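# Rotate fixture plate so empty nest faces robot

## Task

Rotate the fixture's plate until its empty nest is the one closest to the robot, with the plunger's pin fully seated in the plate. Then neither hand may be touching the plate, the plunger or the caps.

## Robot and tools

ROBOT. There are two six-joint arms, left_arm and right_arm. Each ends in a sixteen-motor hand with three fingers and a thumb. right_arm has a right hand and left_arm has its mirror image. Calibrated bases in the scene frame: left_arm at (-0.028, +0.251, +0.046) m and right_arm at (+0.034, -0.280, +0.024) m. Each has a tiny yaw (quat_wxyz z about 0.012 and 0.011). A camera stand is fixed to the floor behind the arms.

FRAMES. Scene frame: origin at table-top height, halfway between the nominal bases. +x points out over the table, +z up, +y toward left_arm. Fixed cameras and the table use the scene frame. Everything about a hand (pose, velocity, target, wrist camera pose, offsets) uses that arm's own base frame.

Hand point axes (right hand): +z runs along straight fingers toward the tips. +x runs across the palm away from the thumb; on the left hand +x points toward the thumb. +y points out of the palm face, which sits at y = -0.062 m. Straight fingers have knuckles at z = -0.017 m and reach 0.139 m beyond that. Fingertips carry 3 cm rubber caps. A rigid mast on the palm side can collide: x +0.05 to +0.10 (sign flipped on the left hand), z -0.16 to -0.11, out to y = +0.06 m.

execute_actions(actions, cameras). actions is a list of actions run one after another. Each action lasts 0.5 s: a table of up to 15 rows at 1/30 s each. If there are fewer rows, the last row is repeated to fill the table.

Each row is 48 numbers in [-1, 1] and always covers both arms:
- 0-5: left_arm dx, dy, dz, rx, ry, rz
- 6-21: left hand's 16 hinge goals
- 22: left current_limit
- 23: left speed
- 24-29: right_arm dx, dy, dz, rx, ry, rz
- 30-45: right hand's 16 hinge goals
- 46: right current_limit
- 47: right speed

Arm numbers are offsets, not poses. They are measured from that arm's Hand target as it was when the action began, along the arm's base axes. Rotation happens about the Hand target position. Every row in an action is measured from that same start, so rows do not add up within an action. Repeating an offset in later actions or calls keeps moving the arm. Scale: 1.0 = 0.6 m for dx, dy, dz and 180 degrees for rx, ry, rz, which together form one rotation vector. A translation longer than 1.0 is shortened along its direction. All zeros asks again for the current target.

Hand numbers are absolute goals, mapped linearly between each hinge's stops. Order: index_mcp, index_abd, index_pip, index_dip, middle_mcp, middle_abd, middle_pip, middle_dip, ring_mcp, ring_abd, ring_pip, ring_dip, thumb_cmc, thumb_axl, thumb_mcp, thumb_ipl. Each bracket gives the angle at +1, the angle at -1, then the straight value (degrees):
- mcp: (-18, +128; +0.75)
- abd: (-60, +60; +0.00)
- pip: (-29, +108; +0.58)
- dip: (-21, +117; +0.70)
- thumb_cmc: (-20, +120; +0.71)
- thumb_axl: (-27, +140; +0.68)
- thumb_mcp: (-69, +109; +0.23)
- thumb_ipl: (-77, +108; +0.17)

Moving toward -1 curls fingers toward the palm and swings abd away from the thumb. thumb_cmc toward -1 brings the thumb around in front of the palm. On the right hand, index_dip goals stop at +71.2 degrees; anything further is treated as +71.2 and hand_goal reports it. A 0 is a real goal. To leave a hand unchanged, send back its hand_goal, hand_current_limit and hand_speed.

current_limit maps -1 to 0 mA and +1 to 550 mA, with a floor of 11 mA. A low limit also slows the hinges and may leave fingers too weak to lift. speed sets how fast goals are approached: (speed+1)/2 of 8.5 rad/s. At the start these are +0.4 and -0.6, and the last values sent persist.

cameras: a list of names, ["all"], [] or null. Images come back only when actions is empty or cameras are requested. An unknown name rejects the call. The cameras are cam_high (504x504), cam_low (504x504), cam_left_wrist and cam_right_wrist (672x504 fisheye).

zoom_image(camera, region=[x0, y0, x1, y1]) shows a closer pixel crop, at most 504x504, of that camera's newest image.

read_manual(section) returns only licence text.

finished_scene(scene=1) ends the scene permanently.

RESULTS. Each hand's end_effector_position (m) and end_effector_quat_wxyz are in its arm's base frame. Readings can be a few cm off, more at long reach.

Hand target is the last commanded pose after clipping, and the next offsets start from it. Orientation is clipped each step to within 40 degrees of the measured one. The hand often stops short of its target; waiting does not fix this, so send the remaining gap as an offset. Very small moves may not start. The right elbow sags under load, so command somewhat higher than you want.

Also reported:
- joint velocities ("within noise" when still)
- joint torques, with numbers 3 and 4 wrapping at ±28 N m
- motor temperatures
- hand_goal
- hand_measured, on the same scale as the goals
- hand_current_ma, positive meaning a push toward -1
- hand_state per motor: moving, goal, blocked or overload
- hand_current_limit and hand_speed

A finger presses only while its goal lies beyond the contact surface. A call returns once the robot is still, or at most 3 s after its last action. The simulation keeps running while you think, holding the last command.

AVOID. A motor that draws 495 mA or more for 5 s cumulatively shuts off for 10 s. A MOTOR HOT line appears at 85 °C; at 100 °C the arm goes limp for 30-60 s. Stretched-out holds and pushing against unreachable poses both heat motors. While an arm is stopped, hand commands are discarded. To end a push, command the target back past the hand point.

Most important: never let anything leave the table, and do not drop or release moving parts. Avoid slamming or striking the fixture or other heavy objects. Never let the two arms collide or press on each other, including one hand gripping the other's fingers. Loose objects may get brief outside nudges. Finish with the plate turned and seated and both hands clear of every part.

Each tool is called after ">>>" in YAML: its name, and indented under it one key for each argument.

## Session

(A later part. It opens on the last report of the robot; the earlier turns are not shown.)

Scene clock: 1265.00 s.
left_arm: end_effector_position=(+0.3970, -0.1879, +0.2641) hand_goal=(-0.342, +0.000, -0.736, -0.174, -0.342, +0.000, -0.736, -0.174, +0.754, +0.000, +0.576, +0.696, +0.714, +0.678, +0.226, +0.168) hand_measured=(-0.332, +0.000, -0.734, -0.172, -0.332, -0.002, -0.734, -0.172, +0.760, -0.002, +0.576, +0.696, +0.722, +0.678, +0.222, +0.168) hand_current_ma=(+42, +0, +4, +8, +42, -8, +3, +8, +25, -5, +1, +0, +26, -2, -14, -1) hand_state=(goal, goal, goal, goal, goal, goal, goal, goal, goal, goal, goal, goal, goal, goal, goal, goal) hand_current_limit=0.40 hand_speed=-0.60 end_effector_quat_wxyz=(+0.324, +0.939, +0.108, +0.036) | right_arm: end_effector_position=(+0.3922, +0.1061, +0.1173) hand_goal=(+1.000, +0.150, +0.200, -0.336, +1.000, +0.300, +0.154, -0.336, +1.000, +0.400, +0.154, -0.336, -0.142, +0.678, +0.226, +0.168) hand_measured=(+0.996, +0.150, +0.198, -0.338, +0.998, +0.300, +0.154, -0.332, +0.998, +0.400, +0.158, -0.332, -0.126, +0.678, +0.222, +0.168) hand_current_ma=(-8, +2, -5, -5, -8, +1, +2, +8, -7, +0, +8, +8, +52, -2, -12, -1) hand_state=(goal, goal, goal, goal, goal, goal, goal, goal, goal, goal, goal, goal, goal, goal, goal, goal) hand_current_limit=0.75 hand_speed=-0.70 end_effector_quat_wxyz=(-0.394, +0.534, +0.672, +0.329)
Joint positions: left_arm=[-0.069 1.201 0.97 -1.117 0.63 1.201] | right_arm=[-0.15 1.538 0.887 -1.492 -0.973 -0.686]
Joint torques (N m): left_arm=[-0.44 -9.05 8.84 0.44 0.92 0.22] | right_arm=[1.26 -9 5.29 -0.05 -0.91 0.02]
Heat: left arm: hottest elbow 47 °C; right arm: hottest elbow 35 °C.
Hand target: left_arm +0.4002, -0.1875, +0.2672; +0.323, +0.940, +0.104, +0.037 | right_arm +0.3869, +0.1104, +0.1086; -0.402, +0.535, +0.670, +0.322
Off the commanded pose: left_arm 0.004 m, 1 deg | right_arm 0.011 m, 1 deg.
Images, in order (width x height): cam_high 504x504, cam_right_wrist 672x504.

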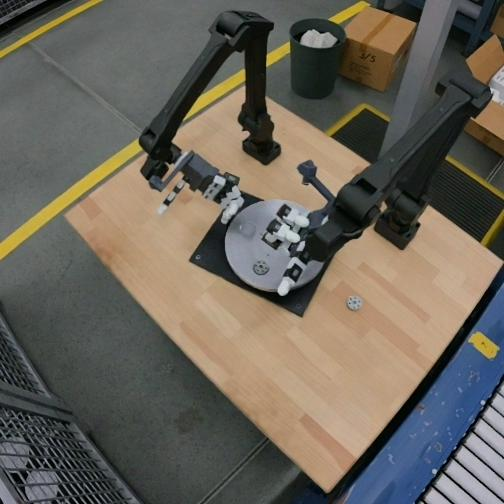

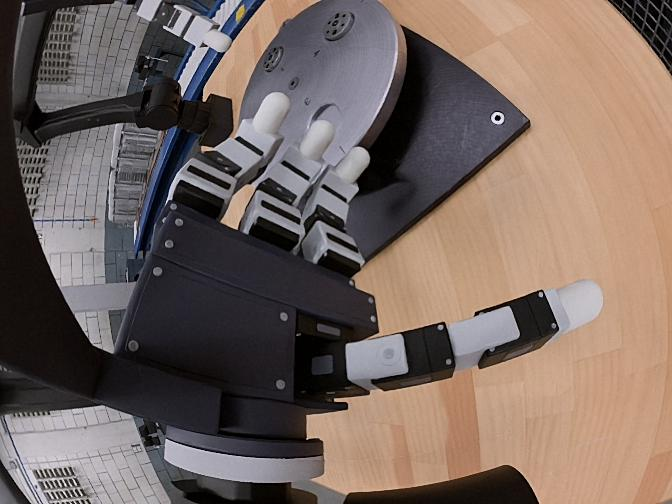

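>>> execute_actions:
  actions:
    - [[0,0,0,0,0,0,-0.342,0,-0.737,-0.174,-0.342,0,-0.737,-0.174,0.754,0,0.576,0.696,0.714,0.678,0.226,0.168,0.4,-0.6,0.0,-0.006,-0.018,0,0,0,1.0,0.15,0.20,-0.336,1.0,0.3,0.153,-0.336,1.0,0.4,0.153,-0.336,-0.143,0.678,0.226,0.168,0.75,-0.7]]
  cameras: ["cam_high","cam_right_wrist"]

>>> zoom_image:
  camera: "cam_high"
  region: [205, 195, 250, 235]

>>> zoom_image:
  camera: "cam_right_wrist"
  region: [310, 120, 420, 220]

Scene clock: 1269.93 s.
left_arm: end_effector_position=(+0.3970, -0.1879, +0.2641) hand_goal=(-0.342, +0.000, -0.736, -0.174, -0.342, +0.000, -0.736, -0.174, +0.754, +0.000, +0.576, +0.696, +0.714, +0.678, +0.226, +0.168) hand_measured=(-0.332, +0.000, -0.734, -0.172, -0.332, -0.002, -0.734, -0.172, +0.760, -0.002, +0.576, +0.696, +0.722, +0.678, +0.222, +0.168) hand_current_ma=(+42, +0, +4, +8, +42, -8, +3, +8, +25, -5, +1, +0, +26, -2, -14, -1) hand_state=(goal, goal, goal, goal, goal, goal, goal, goal, goal, goal, goal, goal, goal, goal, goal, goal) hand_current_limit=0.40 hand_speed=-0.60 end_effector_quat_wxyz=(+0.324, +0.939, +0.108, +0.036) | right_arm: end_effector_position=(+0.3917, +0.1060, +0.1130) hand_goal=(+1.000, +0.150, +0.200, -0.336, +1.000, +0.300, +0.154, -0.336, +1.000, +0.400, +0.154, -0.336, -0.142, +0.678, +0.226, +0.168) hand_measured=(+0.996, +0.144, +0.192, -0.342, +0.998, +0.300, +0.154, -0.332, +0.998, +0.400, +0.158, -0.332, -0.126, +0.678, +0.222, +0.168) hand_current_ma=(-10, -15, -22, -16, -8, +1, +2, +8, -7, +0, +8, +8, +52, -2, -12, -1) hand_state=(goal, goal, goal, goal, goal, goal, goal, goal, goal, goal, goal, goal, goal, goal, goal, goal) hand_current_limit=0.75 hand_speed=-0.70 end_effector_quat_wxyz=(-0.393, +0.534, +0.673, +0.329)
Joint positions: left_arm=[-0.069 1.201 0.97 -1.117 0.63 1.201] | right_arm=[-0.15 1.544 0.881 -1.477 -0.971 -0.686]
Joint torques (N m): left_arm=[-0.09 -9.11 8.92 0.36 0.9 0.23] | right_arm=[0.32 -7.71 5.01 0.24 -0.76 -0.11]
Heat: left arm: hottest elbow 47 °C; right arm: hottest elbow 35 °C.
Hand target: left_arm +0.4002, -0.1875, +0.2672; +0.323, +0.940, +0.104, +0.037 | right_arm +0.3868, +0.1068, +0.0977; -0.402, +0.535, +0.670, +0.322
Off the commanded pose: left_arm 0.004 m, 1 deg | right_arm 0.016 m, 1 deg.
Images, in order (width x height): cam_high 504x504, cam_right_wrist 672x504.

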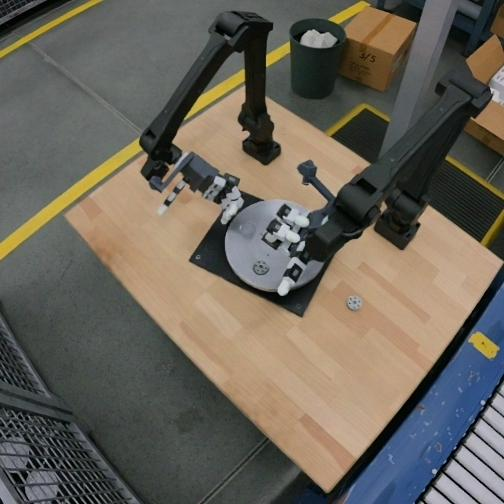

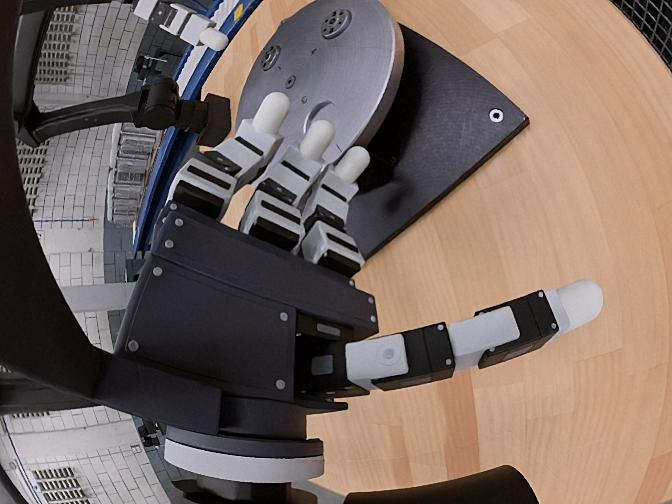

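Scaled by 11.200 from the camera's 504x504 image, which has a finer 720x720 frame.

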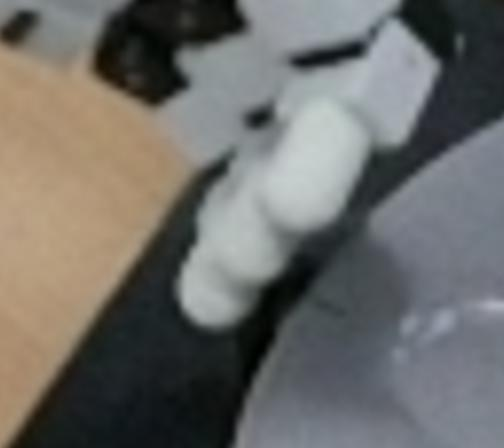

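Scaled by 4.582 from the camera's 672x504 image, which has a finer 960x720 frame.

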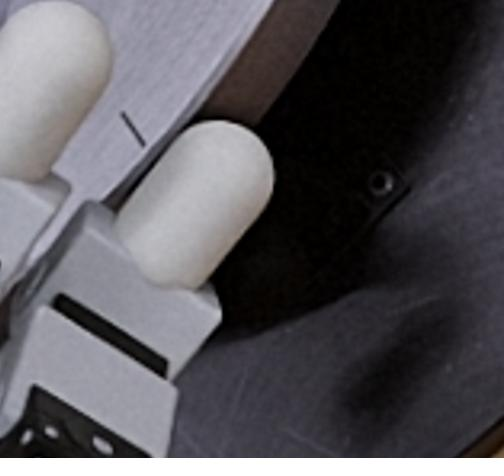

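>>> execute_actions:
  actions:
    - [[0,0,0,0,0,0,-0.342,0,-0.737,-0.174,-0.342,0,-0.737,-0.174,0.754,0,0.576,0.696,0.714,0.678,0.226,0.168,0.4,-0.6,0.0,-0.004,-0.02,0,0,0,1.0,0.22,0.20,-0.336,1.0,0.4,0.153,-0.336,1.0,0.5,0.153,-0.336,-0.143,0.678,0.226,0.168,0.78,-0.7]]
    - [[0,0,0,0,0,0,-0.342,0,-0.737,-0.174,-0.342,0,-0.737,-0.174,0.754,0,0.576,0.696,0.714,0.678,0.226,0.168,0.4,-0.6,0.0,-0.004,-0.01,0,0,0,1.0,0.27,0.18,-0.336,1.0,0.6,0.153,-0.336,1.0,0.6,0.153,-0.336,-0.143,0.678,0.226,0.168,0.78,-0.7]]
  cameras: ["cam_high","cam_right_wrist"]

>>> zoom_image:
  camera: "cam_high"
  region: [205, 195, 250, 235]

>>> zoom_image:
  camera: "cam_right_wrist"
  region: [260, 80, 420, 220]

Scene clock: 1276.67 s.
left_arm: end_effector_position=(+0.3970, -0.1879, +0.2641) hand_goal=(-0.342, +0.000, -0.736, -0.174, -0.342, +0.000, -0.736, -0.174, +0.754, +0.000, +0.576, +0.696, +0.714, +0.678, +0.226, +0.168) hand_measured=(-0.332, +0.000, -0.734, -0.172, -0.332, -0.002, -0.734, -0.172, +0.760, -0.002, +0.576, +0.696, +0.722, +0.678, +0.222, +0.168) hand_current_ma=(+42, +0, +4, +8, +42, -8, +3, +8, +25, -5, +1, +0, +26, -2, -14, -1) hand_state=(goal, goal, goal, goal, goal, goal, goal, goal, goal, goal, goal, goal, goal, goal, goal, goal) hand_current_limit=0.40 hand_speed=-0.60 end_effector_quat_wxyz=(+0.324, +0.939, +0.108, +0.036) | right_arm: end_effector_position=(+0.3890, +0.1080, +0.1101) hand_goal=(+1.000, +0.270, +0.180, -0.336, +1.000, +0.600, +0.154, -0.336, +1.000, +0.600, +0.154, -0.336, -0.142, +0.678, +0.226, +0.168) hand_measured=(+1.000, +0.212, +0.152, -0.370, +0.998, +0.438, +0.152, -0.334, +0.998, +0.588, +0.158, -0.334, -0.126, +0.678, +0.222, +0.168) hand_current_ma=(+0, -194, -95, -125, -8, -489, -2, +5, -7, -34, +8, +7, +52, -2, -12, -1) hand_state=(goal, blocked, blocked, blocked, goal, blocked, goal, goal, goal, goal, goal, goal, goal, goal, goal, goal) hand_current_limit=0.78 hand_speed=-0.70 end_effector_quat_wxyz=(-0.397, +0.531, +0.670, +0.334)
Joint positions: left_arm=[-0.069 1.201 0.97 -1.117 0.63 1.201] | right_arm=[-0.15 1.551 0.869 -1.473 -0.985 -0.699]
Joint torques (N m): left_arm=[-0.15 -9.52 8.87 0.39 0.9 0.22] | right_arm=[-0.91 -5.36 4.6 1.5 0.11 -0.17]
Heat: left arm: hottest elbow 47 °C; right arm: hottest elbow 35 °C.
Hand target: left_arm +0.4002, -0.1875, +0.2672; +0.323, +0.940, +0.104, +0.037 | right_arm +0.3868, +0.1020, +0.0796; -0.403, +0.535, +0.670, +0.321
Off the commanded pose: left_arm 0.004 m, 1 deg | right_arm 0.031 m, 2 deg.
Images, in order (width x height): cam_high 504x504, cam_right_wrist 672x504.

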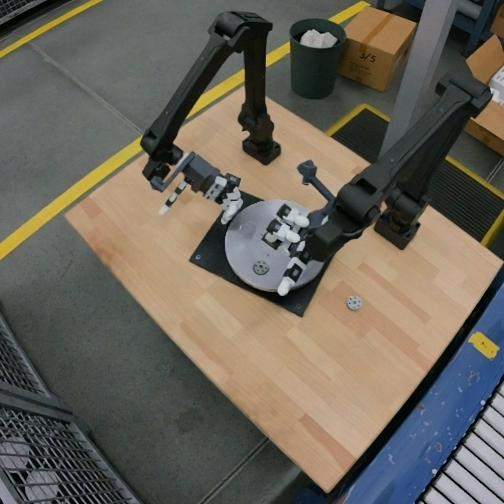

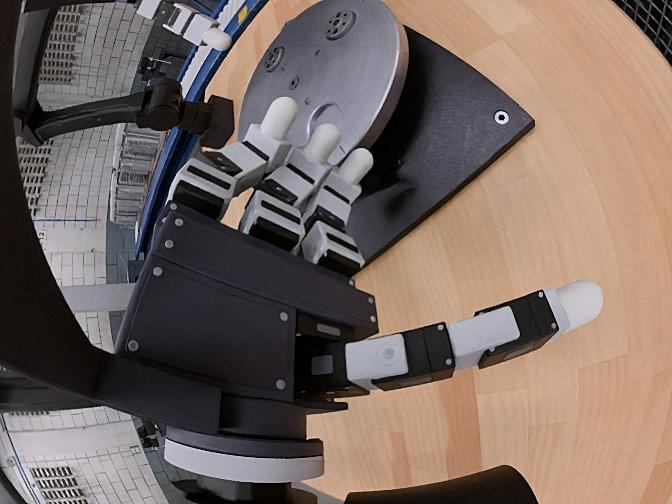

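Scaled by 11.200 from the camera's 504x504 image, which has a finer 720x720 frame.

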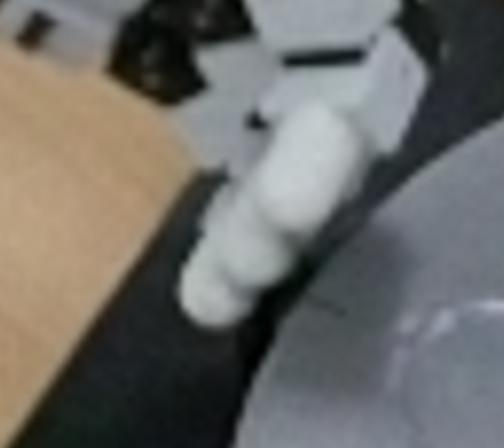

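Scaled by 3.150 from the camera's 672x504 image, which has a finer 960x720 frame.

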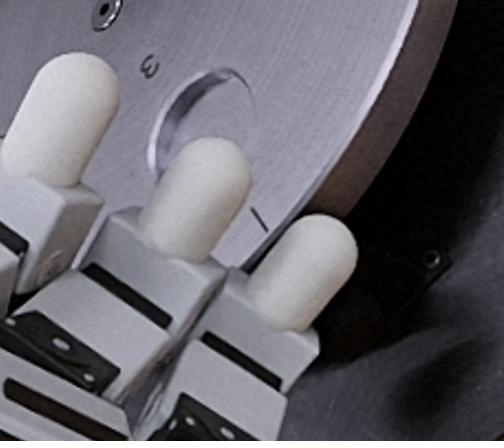

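>>> execute_actions:
  actions:
    - [[0,0,0,0,0,0,-0.342,0,-0.737,-0.174,-0.342,0,-0.737,-0.174,0.754,0,0.576,0.696,0.714,0.678,0.226,0.168,0.4,-0.6,0.003,-0.02,-0.01,0,0,0,1.0,0.32,0.18,-0.336,1.0,0.6,0.153,-0.336,1.0,0.6,0.153,-0.336,-0.143,0.678,0.226,0.168,0.78,-0.7]]
    - [[0,0,0,0,0,0,-0.342,0,-0.737,-0.174,-0.342,0,-0.737,-0.174,0.754,0,0.576,0.696,0.714,0.678,0.226,0.168,0.4,-0.6,0.003,-0.02,0,0,0,0,1.0,0.32,0.18,-0.336,1.0,0.6,0.153,-0.336,1.0,0.6,0.153,-0.336,-0.143,0.678,0.226,0.168,0.78,-0.7]]
  cameras: ["cam_high","cam_right_wrist"]

>>> zoom_image:
  camera: "cam_high"
  region: [205, 195, 250, 235]

>>> zoom_image:
  camera: "cam_right_wrist"
  region: [300, 100, 420, 220]

Scene clock: 1285.27 s.
left_arm: end_effector_position=(+0.3970, -0.1879, +0.2641) hand_goal=(-0.342, +0.000, -0.736, -0.174, -0.342, +0.000, -0.736, -0.174, +0.754, +0.000, +0.576, +0.696, +0.714, +0.678, +0.226, +0.168) hand_measured=(-0.332, +0.000, -0.734, -0.172, -0.332, -0.002, -0.734, -0.172, +0.760, -0.002, +0.576, +0.696, +0.722, +0.678, +0.222, +0.168) hand_current_ma=(+42, +0, +4, +8, +42, -8, +3, +8, +25, -5, +1, +0, +26, -2, -14, -1) hand_state=(goal, goal, goal, goal, goal, goal, goal, goal, goal, goal, goal, goal, goal, goal, goal, goal) hand_current_limit=0.40 hand_speed=-0.60 end_effector_quat_wxyz=(+0.324, +0.939, +0.108, +0.036) | right_arm: end_effector_position=(+0.3858, +0.1042, +0.1100) hand_goal=(+1.000, +0.320, +0.180, -0.336, +1.000, +0.600, +0.154, -0.336, +1.000, +0.600, +0.154, -0.336, -0.142, +0.678, +0.226, +0.168) hand_measured=(+1.000, +0.226, +0.150, -0.358, +0.998, +0.448, +0.150, -0.334, +0.998, +0.592, +0.156, -0.334, -0.126, +0.678, +0.222, +0.168) hand_current_ma=(-2, -335, -103, -72, -7, -489, -11, +5, -7, -22, +5, +7, +51, -2, -12, -1) hand_state=(goal, blocked, blocked, blocked, goal, blocked, goal, goal, goal, goal, goal, goal, goal, goal, goal, goal) hand_current_limit=0.78 hand_speed=-0.70 end_effector_quat_wxyz=(-0.402, +0.507, +0.676, +0.353)
Joint positions: left_arm=[-0.069 1.201 0.97 -1.117 0.63 1.201] | right_arm=[-0.179 1.588 0.869 -1.525 -0.994 -0.838]
Joint torques (N m): left_arm=[-0.32 -9.35 8.99 0.44 0.92 0.25] | right_arm=[-4.07 -5.13 6.28 1.18 1.99 0.24]
Heat: left arm: hottest elbow 47 °C; right arm: hottest elbow 35 °C.
Hand target: left_arm +0.4002, -0.1875, +0.2672; +0.323, +0.940, +0.104, +0.037 | right_arm +0.3904, +0.0781, +0.0736; -0.403, +0.535, +0.670, +0.321
Off the commanded pose: left_arm 0.004 m, 1 deg | right_arm 0.045 m, 5 deg.
Images, in order (width x height): cam_high 504x504, cam_right_wrist 672x504.

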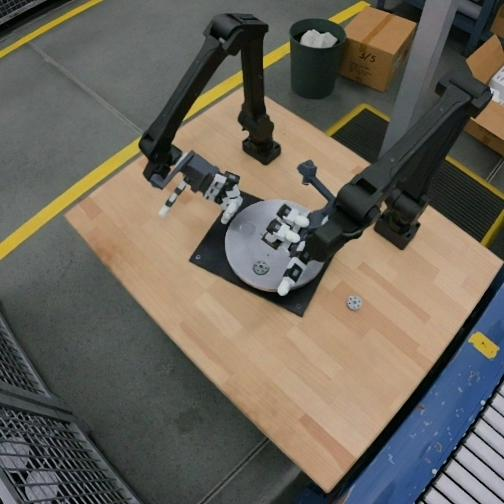

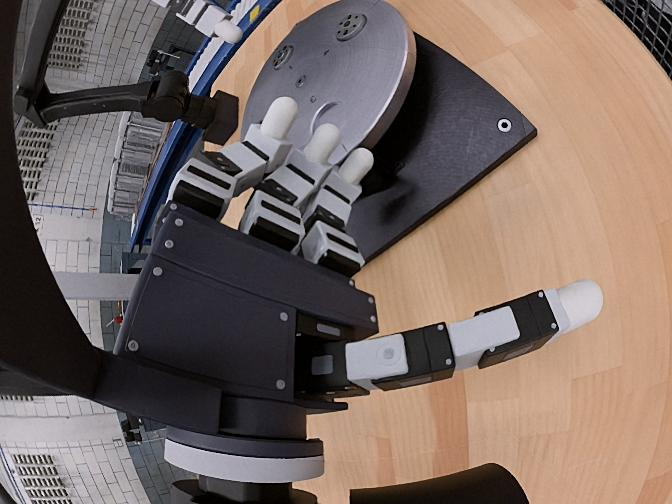

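Scaled by 11.200 from the camera's 504x504 image, which has a finer 720x720 frame.

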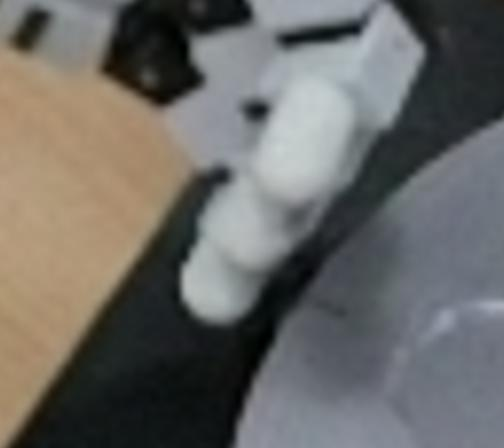

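Scaled by 4.200 from the camera's 672x504 image, which has a finer 960x720 frame.

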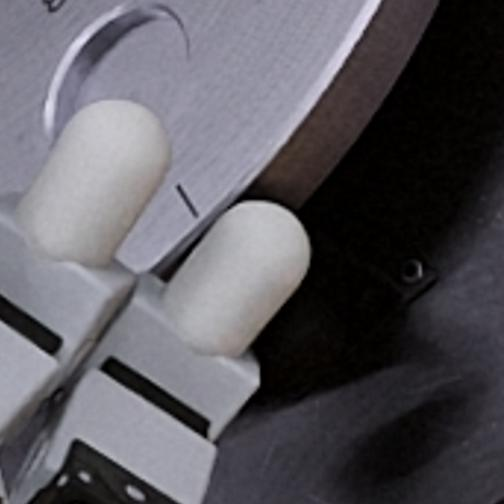

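>>> execute_actions:
  actions:
    - [[0,0,0,0,0,0,-0.342,0,-0.737,-0.174,-0.342,0,-0.737,-0.174,0.754,0,0.576,0.696,0.714,0.678,0.226,0.168,0.4,-0.6,0.003,-0.015,-0.008,0,0,0,1.0,0.36,0.18,-0.336,1.0,0.62,0.153,-0.336,1.0,0.7,0.153,-0.336,-0.143,0.678,0.226,0.168,0.78,-0.7]]
  cameras: ["cam_high","cam_right_wrist"]

>>> zoom_image:
  camera: "cam_high"
  region: [205, 195, 250, 235]

>>> zoom_image:
  camera: "cam_right_wrist"
  region: [300, 100, 420, 220]

Scene clock: 1291.20 s.
left_arm: end_effector_position=(+0.3970, -0.1879, +0.2641) hand_goal=(-0.342, +0.000, -0.736, -0.174, -0.342, +0.000, -0.736, -0.174, +0.754, +0.000, +0.576, +0.696, +0.714, +0.678, +0.226, +0.168) hand_measured=(-0.332, +0.000, -0.734, -0.172, -0.332, -0.002, -0.734, -0.172, +0.760, -0.002, +0.576, +0.696, +0.722, +0.678, +0.222, +0.168) hand_current_ma=(+42, +0, +4, +8, +42, -8, +3, +8, +25, -5, +1, +0, +26, -2, -14, -1) hand_state=(goal, goal, goal, goal, goal, goal, goal, goal, goal, goal, goal, goal, goal, goal, goal, goal) hand_current_limit=0.40 hand_speed=-0.60 end_effector_quat_wxyz=(+0.324, +0.939, +0.108, +0.036) | right_arm: end_effector_position=(+0.3844, +0.1018, +0.1099) hand_goal=(+1.000, +0.360, +0.180, -0.336, +1.000, +0.620, +0.154, -0.336, +1.000, +0.700, +0.154, -0.336, -0.142, +0.678, +0.226, +0.168) hand_measured=(+0.994, +0.228, +0.150, -0.348, +0.994, +0.448, +0.144, -0.334, +0.998, +0.604, +0.150, -0.334, -0.126, +0.678, +0.222, +0.168) hand_current_ma=(-21, -489, -103, -38, -16, -489, -30, +4, -7, -340, -8, +4, +51, -2, -12, -1) hand_state=(goal, blocked, blocked, goal, goal, blocked, goal, goal, goal, blocked, goal, goal, goal, goal, goal, goal) hand_current_limit=0.78 hand_speed=-0.70 end_effector_quat_wxyz=(-0.404, +0.499, +0.677, +0.360)
Joint positions: left_arm=[-0.069 1.201 0.97 -1.117 0.63 1.201] | right_arm=[-0.192 1.602 0.869 -1.545 -0.994 -0.889]
Joint torques (N m): left_arm=[-0.44 -9.11 8.94 0.42 0.91 0.22] | right_arm=[-4.95 -4.72 6.83 1.39 2.58 0.42]
Heat: left arm: hottest elbow 47 °C; right arm: hottest elbow 35 °C.
Hand target: left_arm +0.4002, -0.1875, +0.2672; +0.323, +0.940, +0.104, +0.037 | right_arm +0.3922, +0.0690, +0.0689; -0.403, +0.535, +0.670, +0.322
Off the commanded pose: left_arm 0.004 m, 1 deg | right_arm 0.053 m, 6 deg.
Images, in order (width x height): cam_high 504x504, cam_right_wrist 672x504.

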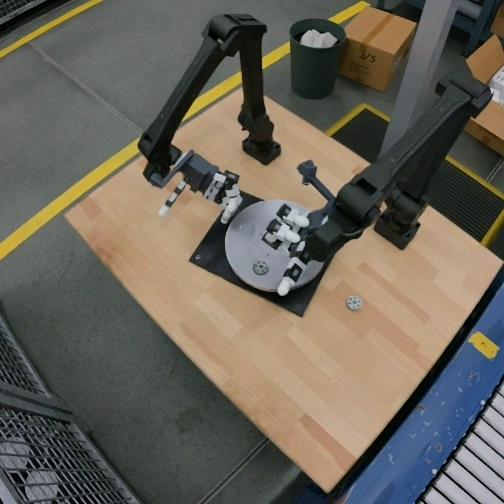

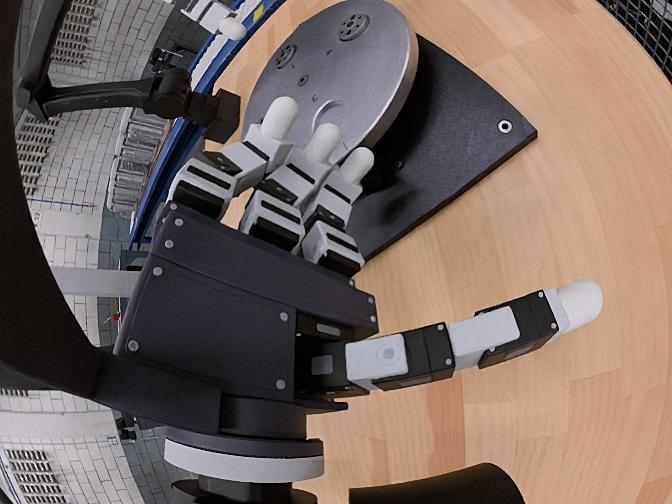

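Scaled by 11.200 from the camera's 504x504 image, which has a finer 720x720 frame.

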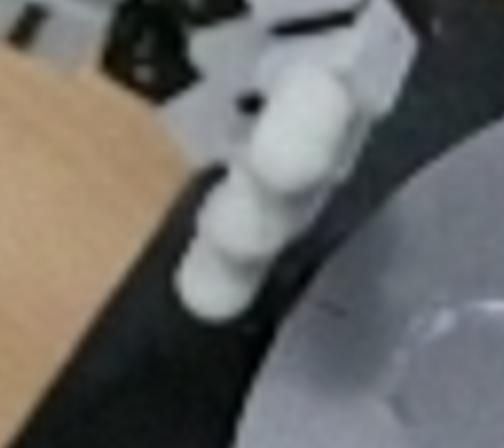

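Scaled by 4.200 from the camera's 672x504 image, which has a finer 960x720 frame.

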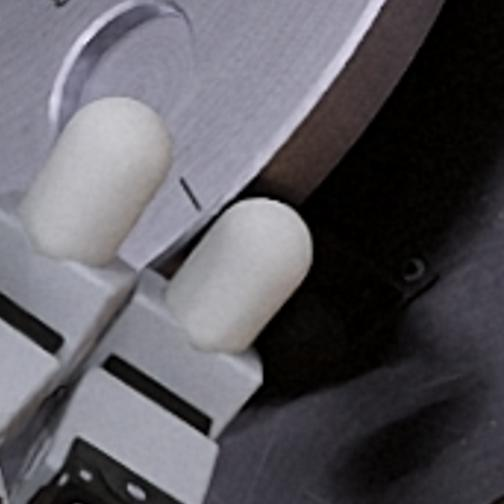

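>>> execute_actions:
  actions:
    - [[0,0,0,0,0,0,-0.342,0,-0.737,-0.174,-0.342,0,-0.737,-0.174,0.754,0,0.576,0.696,0.714,0.678,0.226,0.168,0.4,-0.6,0.003,-0.02,-0.008,0,0,0,1.0,0.36,0.18,-0.336,1.0,0.62,0.153,-0.336,1.0,0.75,0.153,-0.336,-0.143,0.678,0.226,0.168,0.78,-0.7]]
  cameras: ["cam_high","cam_right_wrist"]

>>> zoom_image:
  camera: "cam_high"
  region: [205, 195, 250, 235]

>>> zoom_image:
  camera: "cam_right_wrist"
  region: [300, 100, 420, 220]

Scene clock: 1295.77 s.
left_arm: end_effector_position=(+0.3970, -0.1879, +0.2641) hand_goal=(-0.342, +0.000, -0.736, -0.174, -0.342, +0.000, -0.736, -0.174, +0.754, +0.000, +0.576, +0.696, +0.714, +0.678, +0.226, +0.168) hand_measured=(-0.332, +0.000, -0.734, -0.172, -0.332, -0.002, -0.734, -0.172, +0.760, -0.002, +0.576, +0.696, +0.722, +0.678, +0.222, +0.168) hand_current_ma=(+42, +0, +4, +8, +42, -8, +3, +8, +25, -5, +1, +0, +26, -2, -14, -1) hand_state=(goal, goal, goal, goal, goal, goal, goal, goal, goal, goal, goal, goal, goal, goal, goal, goal) hand_current_limit=0.40 hand_speed=-0.60 end_effector_quat_wxyz=(+0.324, +0.939, +0.108, +0.036) | right_arm: end_effector_position=(+0.3838, +0.0987, +0.1097) hand_goal=(+1.000, +0.360, +0.180, -0.336, +1.000, +0.620, +0.154, -0.336, +1.000, +0.750, +0.154, -0.336, -0.142, +0.678, +0.226, +0.168) hand_measured=(+0.988, +0.228, +0.150, -0.334, +0.992, +0.448, +0.140, -0.334, +0.996, +0.608, +0.148, -0.334, -0.126, +0.678, +0.222, +0.168) hand_current_ma=(-39, -489, -103, +4, -26, -489, -44, +3, -13, -489, -18, +2, +51, -2, -12, -1) hand_state=(goal, blocked, blocked, goal, goal, blocked, goal, goal, goal, blocked, goal, goal, goal, goal, goal, goal) hand_current_limit=0.78 hand_speed=-0.70 end_effector_quat_wxyz=(-0.407, +0.489, +0.679, +0.365)
Joint positions: left_arm=[-0.069 1.201 0.97 -1.117 0.63 1.201] | right_arm=[-0.206 1.622 0.875 -1.573 -0.989 -0.947]
Joint torques (N m): left_arm=[-0.03 -9.52 8.91 0.29 0.9 0.22] | right_arm=[-6.48 -4.6 7.15 1.72 3.15 0.57]
Heat: left arm: hottest elbow 47 °C; right arm: hottest elbow 35 °C.
Hand target: left_arm +0.4002, -0.1875, +0.2672; +0.323, +0.940, +0.104, +0.037 | right_arm +0.3940, +0.0571, +0.0641; -0.403, +0.535, +0.670, +0.321
Off the commanded pose: left_arm 0.004 m, 1 deg | right_arm 0.063 m, 7 deg.
Images, in order (width x height): cam_high 504x504, cam_right_wrist 672x504.

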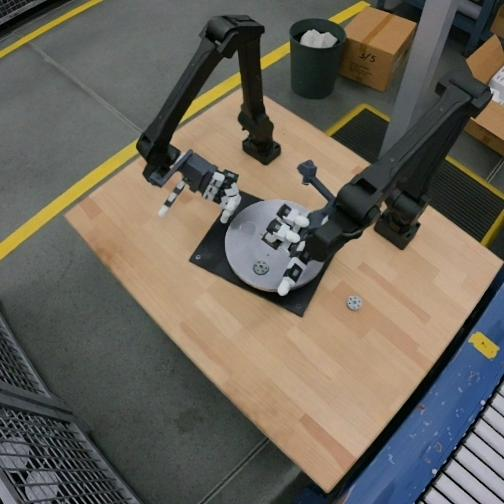

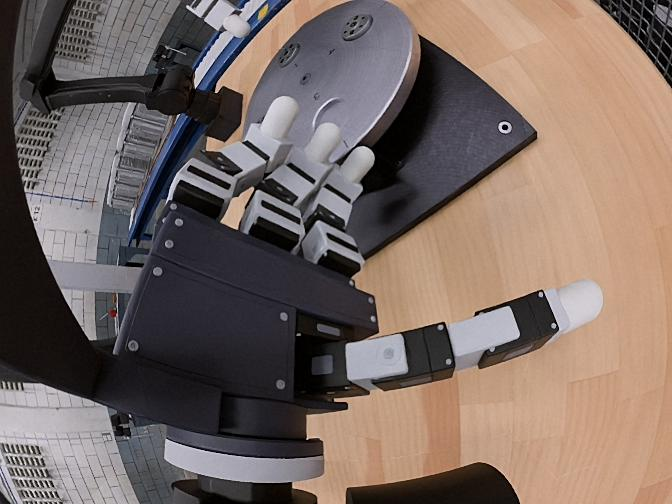

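Scaled by 11.200 from the camera's 504x504 image, which has a finer 720x720 frame.

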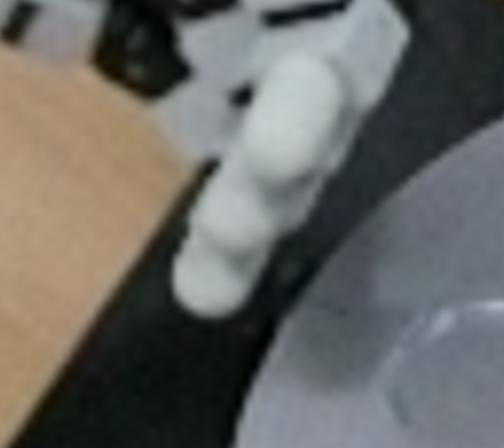

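Scaled by 4.200 from the camera's 672x504 image, which has a finer 960x720 frame.

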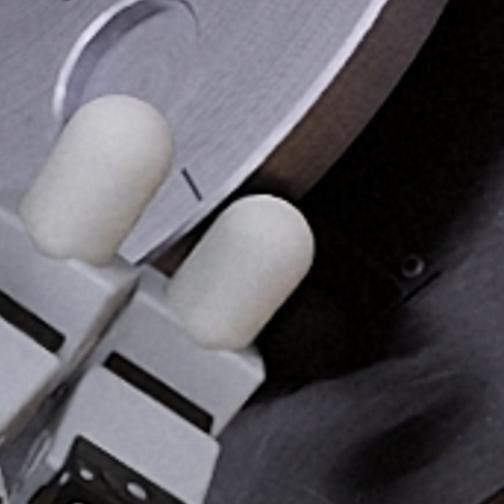

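>>> zoom_image:
  camera: "cam_high"
  region: [217, 210, 237, 230]

>>> zoom_image:
  camera: "cam_right_wrist"
  region: [335, 135, 385, 185]

Scaled by 25.200 from the camera's 504x504 image, which has a finer 720x720 frame.

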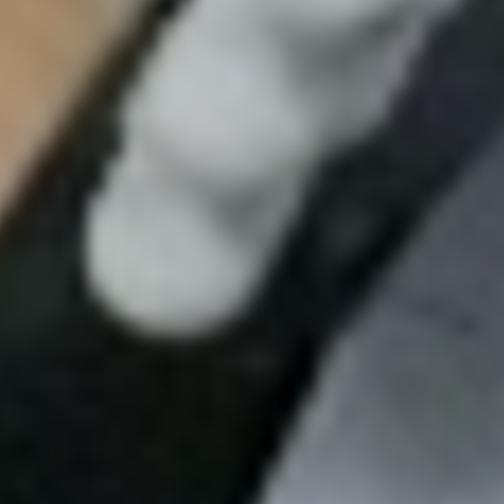

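Scaled by 10.080 from the camera's 672x504 image, which has a finer 960x720 frame.

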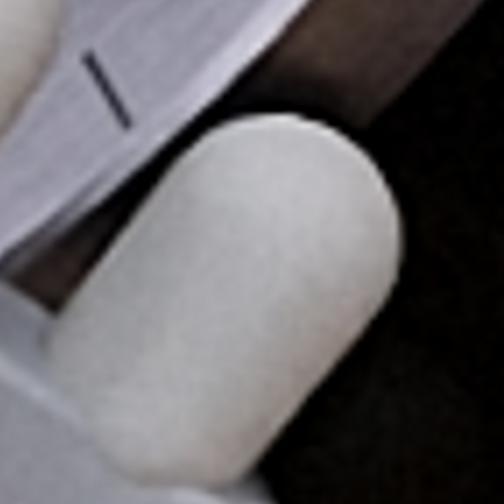

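>>> execute_actions:
  actions:
    - [[0,0,0,0,0,0,-0.342,0,-0.737,-0.174,-0.342,0,-0.737,-0.174,0.754,0,0.576,0.696,0.714,0.678,0.226,0.168,0.4,-0.6,0.003,-0.02,-0.004,0,0,0,1.0,0.36,0.18,-0.336,1.0,0.62,0.153,-0.336,1.0,0.75,0.153,-0.336,-0.143,0.678,0.226,0.168,0.78,-0.7]]
  cameras: ["cam_high","cam_right_wrist"]

>>> zoom_image:
  camera: "cam_high"
  region: [205, 195, 250, 235]

>>> zoom_image:
  camera: "cam_right_wrist"
  region: [300, 100, 420, 220]

Scene clock: 1313.83 s.
left_arm: end_effector_position=(+0.3970, -0.1879, +0.2641) hand_goal=(-0.342, +0.000, -0.736, -0.174, -0.342, +0.000, -0.736, -0.174, +0.754, +0.000, +0.576, +0.696, +0.714, +0.678, +0.226, +0.168) hand_measured=(-0.332, +0.000, -0.734, -0.172, -0.332, -0.002, -0.734, -0.172, +0.760, -0.002, +0.576, +0.696, +0.722, +0.678, +0.222, +0.168) hand_current_ma=(+42, +0, +4, +8, +42, -8, +3, +8, +25, -5, +1, +0, +26, -2, -14, -1) hand_state=(goal, goal, goal, goal, goal, goal, goal, goal, goal, goal, goal, goal, goal, goal, goal, goal) hand_current_limit=0.40 hand_speed=-0.60 end_effector_quat_wxyz=(+0.324, +0.939, +0.108, +0.036) | right_arm: end_effector_position=(+0.3838, +0.0497, +0.0635) hand_goal=(+1.000, +0.360, +0.180, -0.336, +1.000, +0.620, +0.154, -0.336, +1.000, +0.750, +0.154, -0.336, -0.142, +0.678, +0.226, +0.168) hand_measured=(+0.992, +0.376, +0.174, -0.338, +0.994, +0.568, +0.152, -0.336, +1.000, +0.672, +0.156, -0.334, -0.130, +0.678, +0.222, +0.168) hand_current_ma=(-28, +46, -14, -5, -16, -171, -5, +2, +0, -268, +3, +2, +41, -2, -11, -1) hand_state=(goal, goal, goal, goal, goal, blocked, goal, goal, goal, blocked, goal, goal, goal, goal, goal, goal) hand_current_limit=0.78 hand_speed=-0.70 end_effector_quat_wxyz=(-0.409, +0.532, +0.667, +0.323)
Joint positions: left_arm=[-0.069 1.201 0.97 -1.117 0.63 1.201] | right_arm=[-0.316 1.717 0.895 -1.539 -0.864 -0.92]
Joint torques (N m): left_arm=[-0.26 -9.7 8.94 0.39 0.89 0.23] | right_arm=[0.26 -9.88 7.12 -0.59 -0.63 0.08]
Motor temperatures (°C): left_arm=[24 28 48 26 31 25] | right_arm=[28 31 35 28 38 28]
Heat: left arm: hottest elbow 48 °C; right arm: hottest wrist yaw 38 °C.
Hand target: left_arm +0.4002, -0.1875, +0.2672; +0.323, +0.940, +0.104, +0.037 | right_arm +0.3959, +0.0451, +0.0617; -0.403, +0.535, +0.669, +0.322
Off the commanded pose: left_arm 0.004 m, 1 deg | right_arm 0.013 m, 1 deg.
Images, in order (width x height): cam_high 504x504, cam_right_wrist 672x504.

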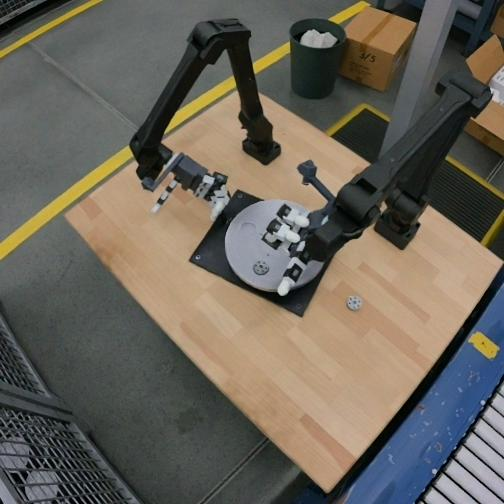

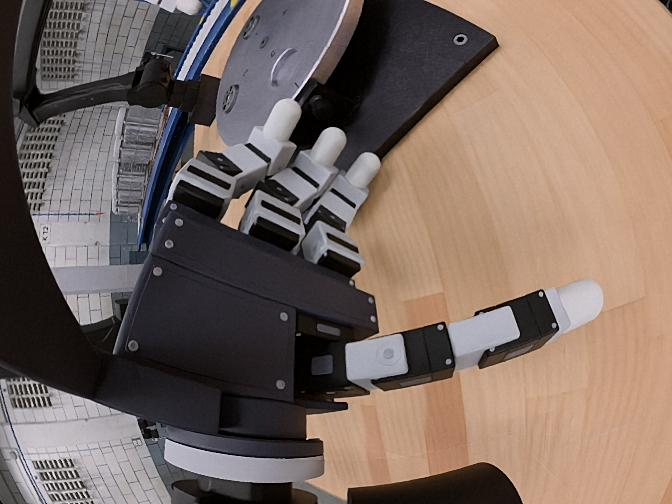

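Scaled by 11.200 from the camera's 504x504 image, which has a finer 720x720 frame.

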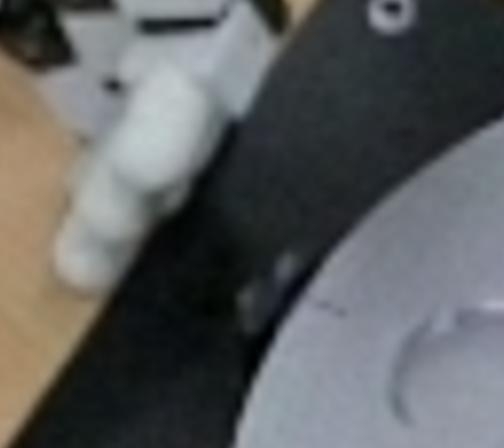

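Scaled by 4.200 from the camera's 672x504 image, which has a finer 960x720 frame.

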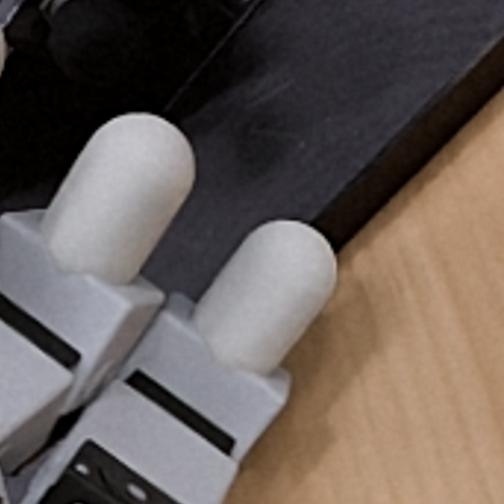

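>>> execute_actions:
  actions:
    - [[0.015,-0.04,0,0,0,0,-0.342,0,-0.737,-0.174,-0.342,0,-0.737,-0.174,0.754,0,0.576,0.696,0.714,0.678,0.226,0.168,0.4,-0.6,0,0,0.06,0,0,0,1.0,0.15,0.18,-0.336,1.0,0.3,0.153,-0.336,1.0,0.4,0.153,-0.336,-0.143,0.678,0.226,0.168,0.75,-0.7],[0.02,-0.08,-0.03,0,0,0,-0.342,0,-0.737,-0.174,-0.342,0,-0.737,-0.174,0.754,0,0.576,0.696,0.714,0.678,0.226,0.168,0.4,-0.6,0,0,0.12,0,0,0,1.0,0.15,0.18,-0.336,1.0,0.3,0.153,-0.336,1.0,0.4,0.153,-0.336,-0.143,0.678,0.226,0.168,0.75,-0.7]]
    - [[0.01,-0.06,-0.04,0,0,0,-0.342,0,-0.737,-0.174,-0.342,0,-0.737,-0.174,0.754,0,0.576,0.696,0.714,0.678,0.226,0.168,0.4,-0.6,0.005,0.045,0.01,0,0,0,1.0,0.15,0.18,-0.336,1.0,0.3,0.153,-0.336,1.0,0.4,0.153,-0.336,-0.143,0.678,0.226,0.168,0.75,-0.7]]
  cameras: ["all"]

Scene clock: 1382.87 s.
left_arm: end_effector_position=(+0.4129, -0.2697, +0.2304) hand_goal=(-0.342, +0.000, -0.736, -0.174, -0.342, +0.000, -0.736, -0.174, +0.754, +0.000, +0.576, +0.696, +0.714, +0.678, +0.226, +0.168) hand_measured=(-0.332, +0.000, -0.734, -0.172, -0.332, -0.002, -0.734, -0.172, +0.760, -0.002, +0.576, +0.696, +0.722, +0.678, +0.222, +0.168) hand_current_ma=(+42, +0, +3, +8, +42, -8, +3, +8, +25, -5, +1, +0, +26, -2, -14, -1) hand_state=(goal, goal, goal, goal, goal, goal, goal, goal, goal, goal, goal, goal, goal, goal, goal, goal) hand_current_limit=0.40 hand_speed=-0.60 end_effector_quat_wxyz=(+0.324, +0.940, +0.098, +0.038) | right_arm: end_effector_position=(+0.3876, +0.0713, +0.1304) hand_goal=(+1.000, +0.150, +0.180, -0.336, +1.000, +0.300, +0.154, -0.336, +1.000, +0.400, +0.154, -0.336, -0.142, +0.678, +0.226, +0.168) hand_measured=(+0.996, +0.158, +0.184, -0.334, +1.000, +0.308, +0.152, -0.332, +1.000, +0.406, +0.156, -0.334, -0.130, +0.678, +0.222, +0.168) hand_current_ma=(-9, +21, +8, +7, +0, +20, -5, +9, +0, +17, +3, +2, +41, -2, -11, -1) hand_state=(goal, goal, goal, goal, goal, goal, goal, goal, goal, goal, goal, goal, goal, goal, goal, goal) hand_current_limit=0.75 hand_speed=-0.70 end_effector_quat_wxyz=(-0.409, +0.537, +0.664, +0.321)
Joint positions: left_arm=[-0.286 1.293 0.946 -0.86 0.57 0.971] | right_arm=[-0.252 1.565 0.941 -1.675 -0.909 -0.831]
Joint torques (N m): left_arm=[-0.56 -9.82 8.06 1.69 0.67 -0.07] | right_arm=[1.2 -10.23 9.1 -1.09 -0.91 0.07]
Motor temperatures (°C): left_arm=[24 28 48 26 31 25] | right_arm=[27 31 35 28 32 28]
Heat: left arm: hottest elbow 48 °C; right arm: hottest elbow 35 °C.
Hand target: left_arm +0.4180, -0.2716, +0.2250; +0.324, +0.940, +0.103, +0.036 | right_arm +0.3989, +0.0720, +0.1398; -0.402, +0.535, +0.670, +0.322
Off the commanded pose: left_arm 0.008 m, 1 deg | right_arm 0.015 m, 1 deg.

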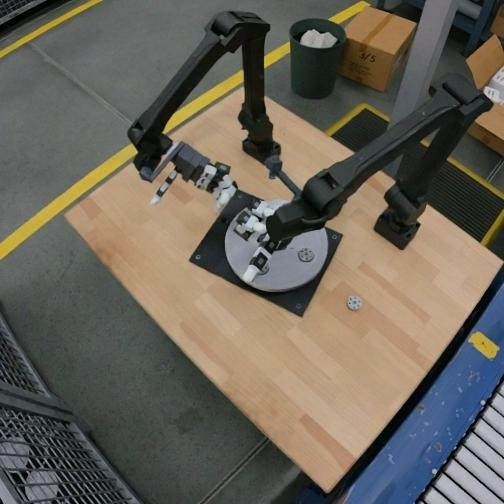

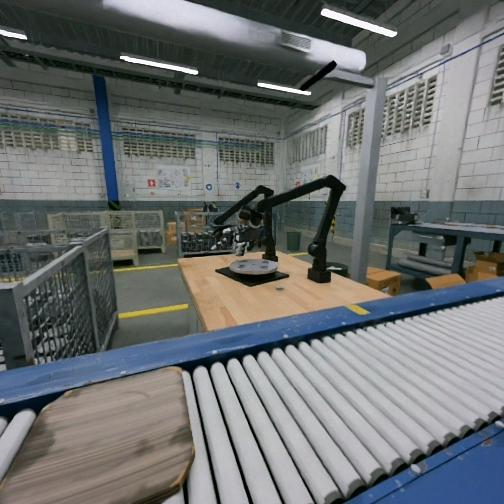

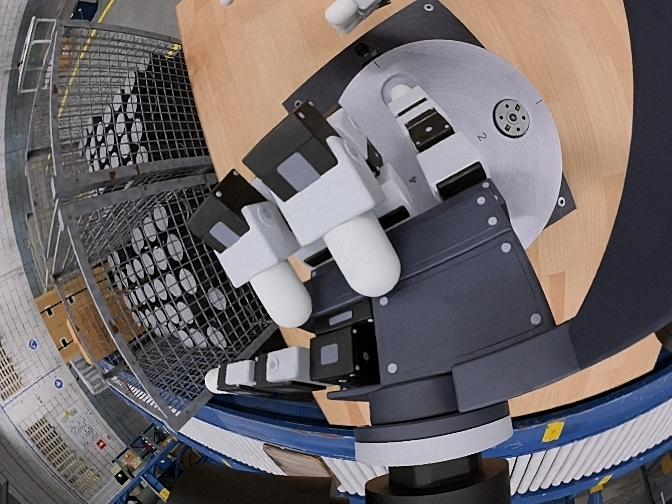

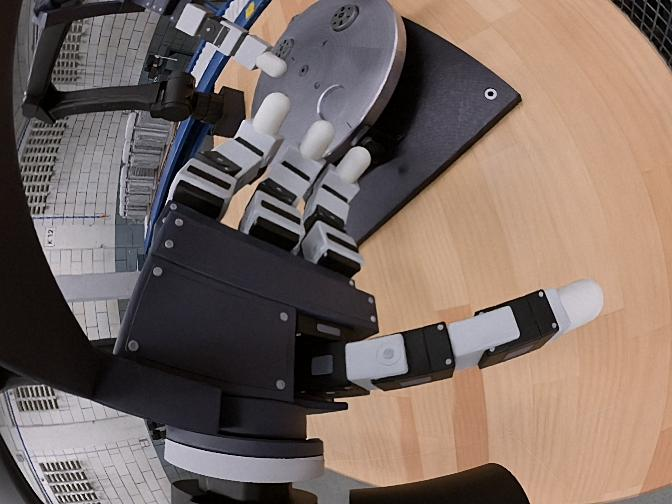

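>>> execute_actions:
  actions:
    - [[0.003,-0.043,-0.05,0,0,0,-0.342,0,-0.737,-0.174,-0.342,0,-0.737,-0.174,0.754,0,0.576,0.696,0.714,0.678,0.226,0.168,0.4,-0.6,-0.003,0.04,0,0,0,0,1.0,0.15,0.18,-0.336,1.0,0.3,0.153,-0.336,1.0,0.4,0.153,-0.336,-0.143,0.678,0.226,0.168,0.75,-0.7]]
  cameras: ["cam_high","cam_left_wrist","cam_right_wrist"]

>>> zoom_image:
  camera: "cam_high"
  region: [200, 190, 280, 260]

>>> zoom_image:
  camera: "cam_left_wrist"
  region: [330, 20, 480, 160]

Scene clock: 1390.00 s.
left_arm: end_effector_position=(+0.4155, -0.2946, +0.1999) hand_goal=(-0.342, +0.000, -0.736, -0.174, -0.342, +0.000, -0.736, -0.174, +0.754, +0.000, +0.576, +0.696, +0.714, +0.678, +0.226, +0.168) hand_measured=(-0.332, +0.000, -0.734, -0.172, -0.332, -0.002, -0.734, -0.172, +0.760, -0.002, +0.576, +0.696, +0.722, +0.678, +0.222, +0.168) hand_current_ma=(+42, +0, +3, +8, +42, -8, +3, +8, +25, -5, +1, +0, +26, -2, -14, -1) hand_state=(goal, goal, goal, goal, goal, goal, goal, goal, goal, goal, goal, goal, goal, goal, goal, goal) hand_current_limit=0.40 hand_speed=-0.60 end_effector_quat_wxyz=(+0.324, +0.940, +0.099, +0.038) | right_arm: end_effector_position=(+0.3932, +0.0929, +0.1349) hand_goal=(+1.000, +0.150, +0.180, -0.336, +1.000, +0.300, +0.154, -0.336, +1.000, +0.400, +0.154, -0.336, -0.142, +0.678, +0.226, +0.168) hand_measured=(+0.996, +0.158, +0.184, -0.334, +1.000, +0.308, +0.152, -0.332, +1.000, +0.406, +0.156, -0.334, -0.130, +0.678, +0.222, +0.168) hand_current_ma=(-9, +21, +8, +7, +0, +20, -5, +9, +0, +17, +3, +2, +41, -2, -11, -1) hand_state=(goal, goal, goal, goal, goal, goal, goal, goal, goal, goal, goal, goal, goal, goal, goal, goal) hand_current_limit=0.75 hand_speed=-0.70 end_effector_quat_wxyz=(-0.409, +0.537, +0.664, +0.321)
Joint positions: left_arm=[-0.348 1.348 0.909 -0.732 0.546 0.901] | right_arm=[-0.188 1.544 0.941 -1.627 -0.95 -0.746]
Joint torques (N m): left_arm=[-0.67 -10.46 7.76 1.68 0.62 -0.02] | right_arm=[1.32 -10.75 7.31 -0.2 -0.95 0.1]
Heat: left arm: hottest elbow 47 °C; right arm: hottest elbow 35 °C.
Hand target: left_arm +0.4200, -0.2974, +0.1951; +0.324, +0.940, +0.104, +0.036 | right_arm +0.3971, +0.0960, +0.1397; -0.402, +0.535, +0.670, +0.322
Off the commanded pose: left_arm 0.007 m, 1 deg | right_arm 0.007 m, 1 deg.
Images, in order (width x height): cam_high 504x504, cam_left_wrist 672x504, cam_right_wrist 672x504.

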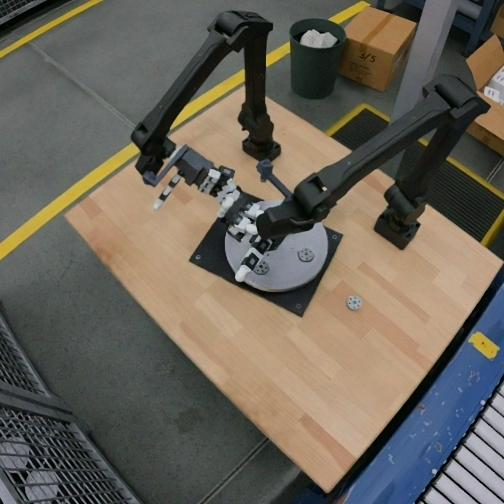

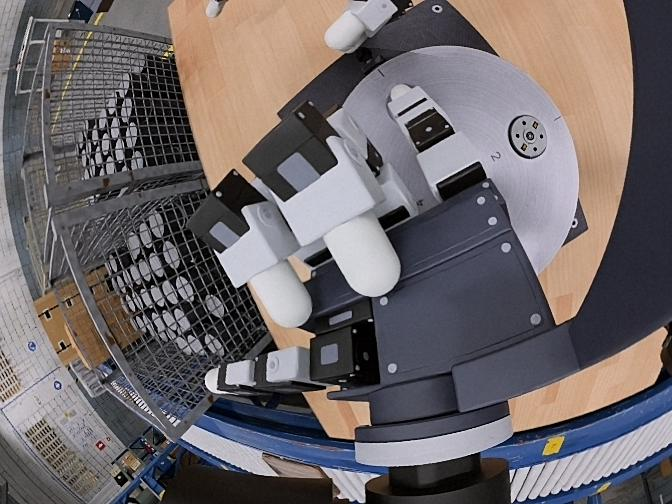

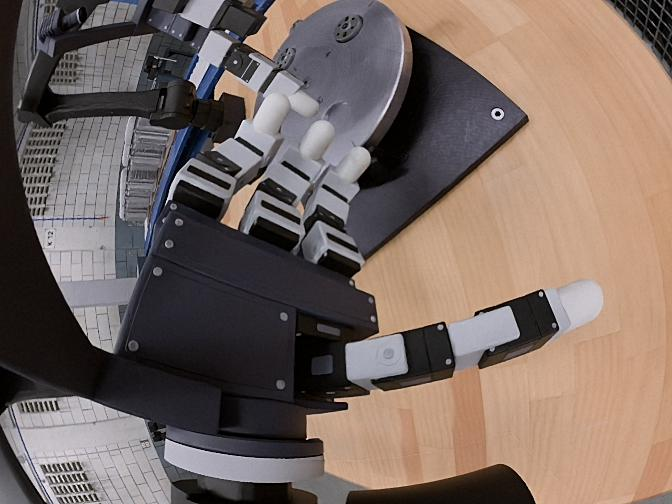

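Scaled by 6.300 from the camera's 504x504 image, which has a finer 720x720 frame.

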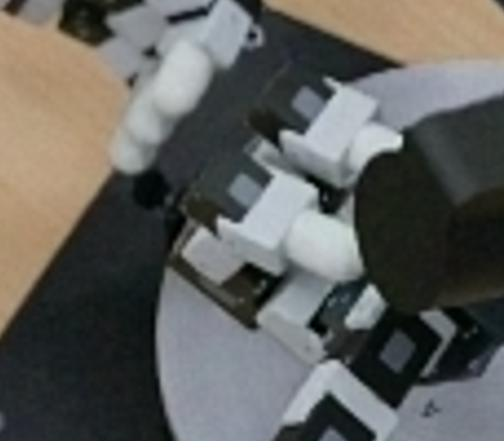

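Scaled by 3.360 from the camera's 672x504 image, which has a finer 960x720 frame.

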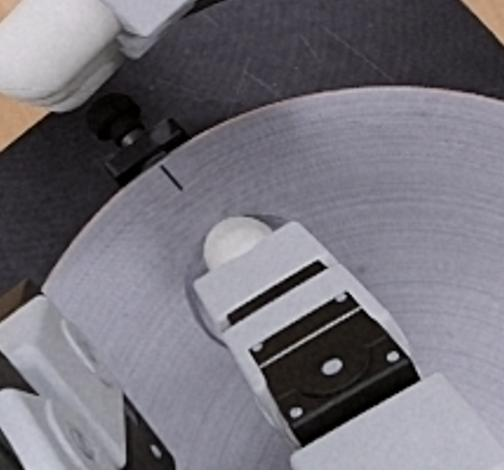

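>>> zoom_image:
  camera: "cam_left_wrist"
  region: [340, 30, 400, 90]

Scaled by 8.400 from the camera's 672x504 image, which has a finer 960x720 frame.

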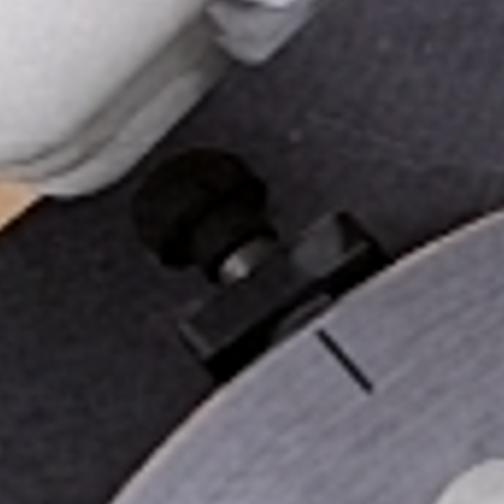

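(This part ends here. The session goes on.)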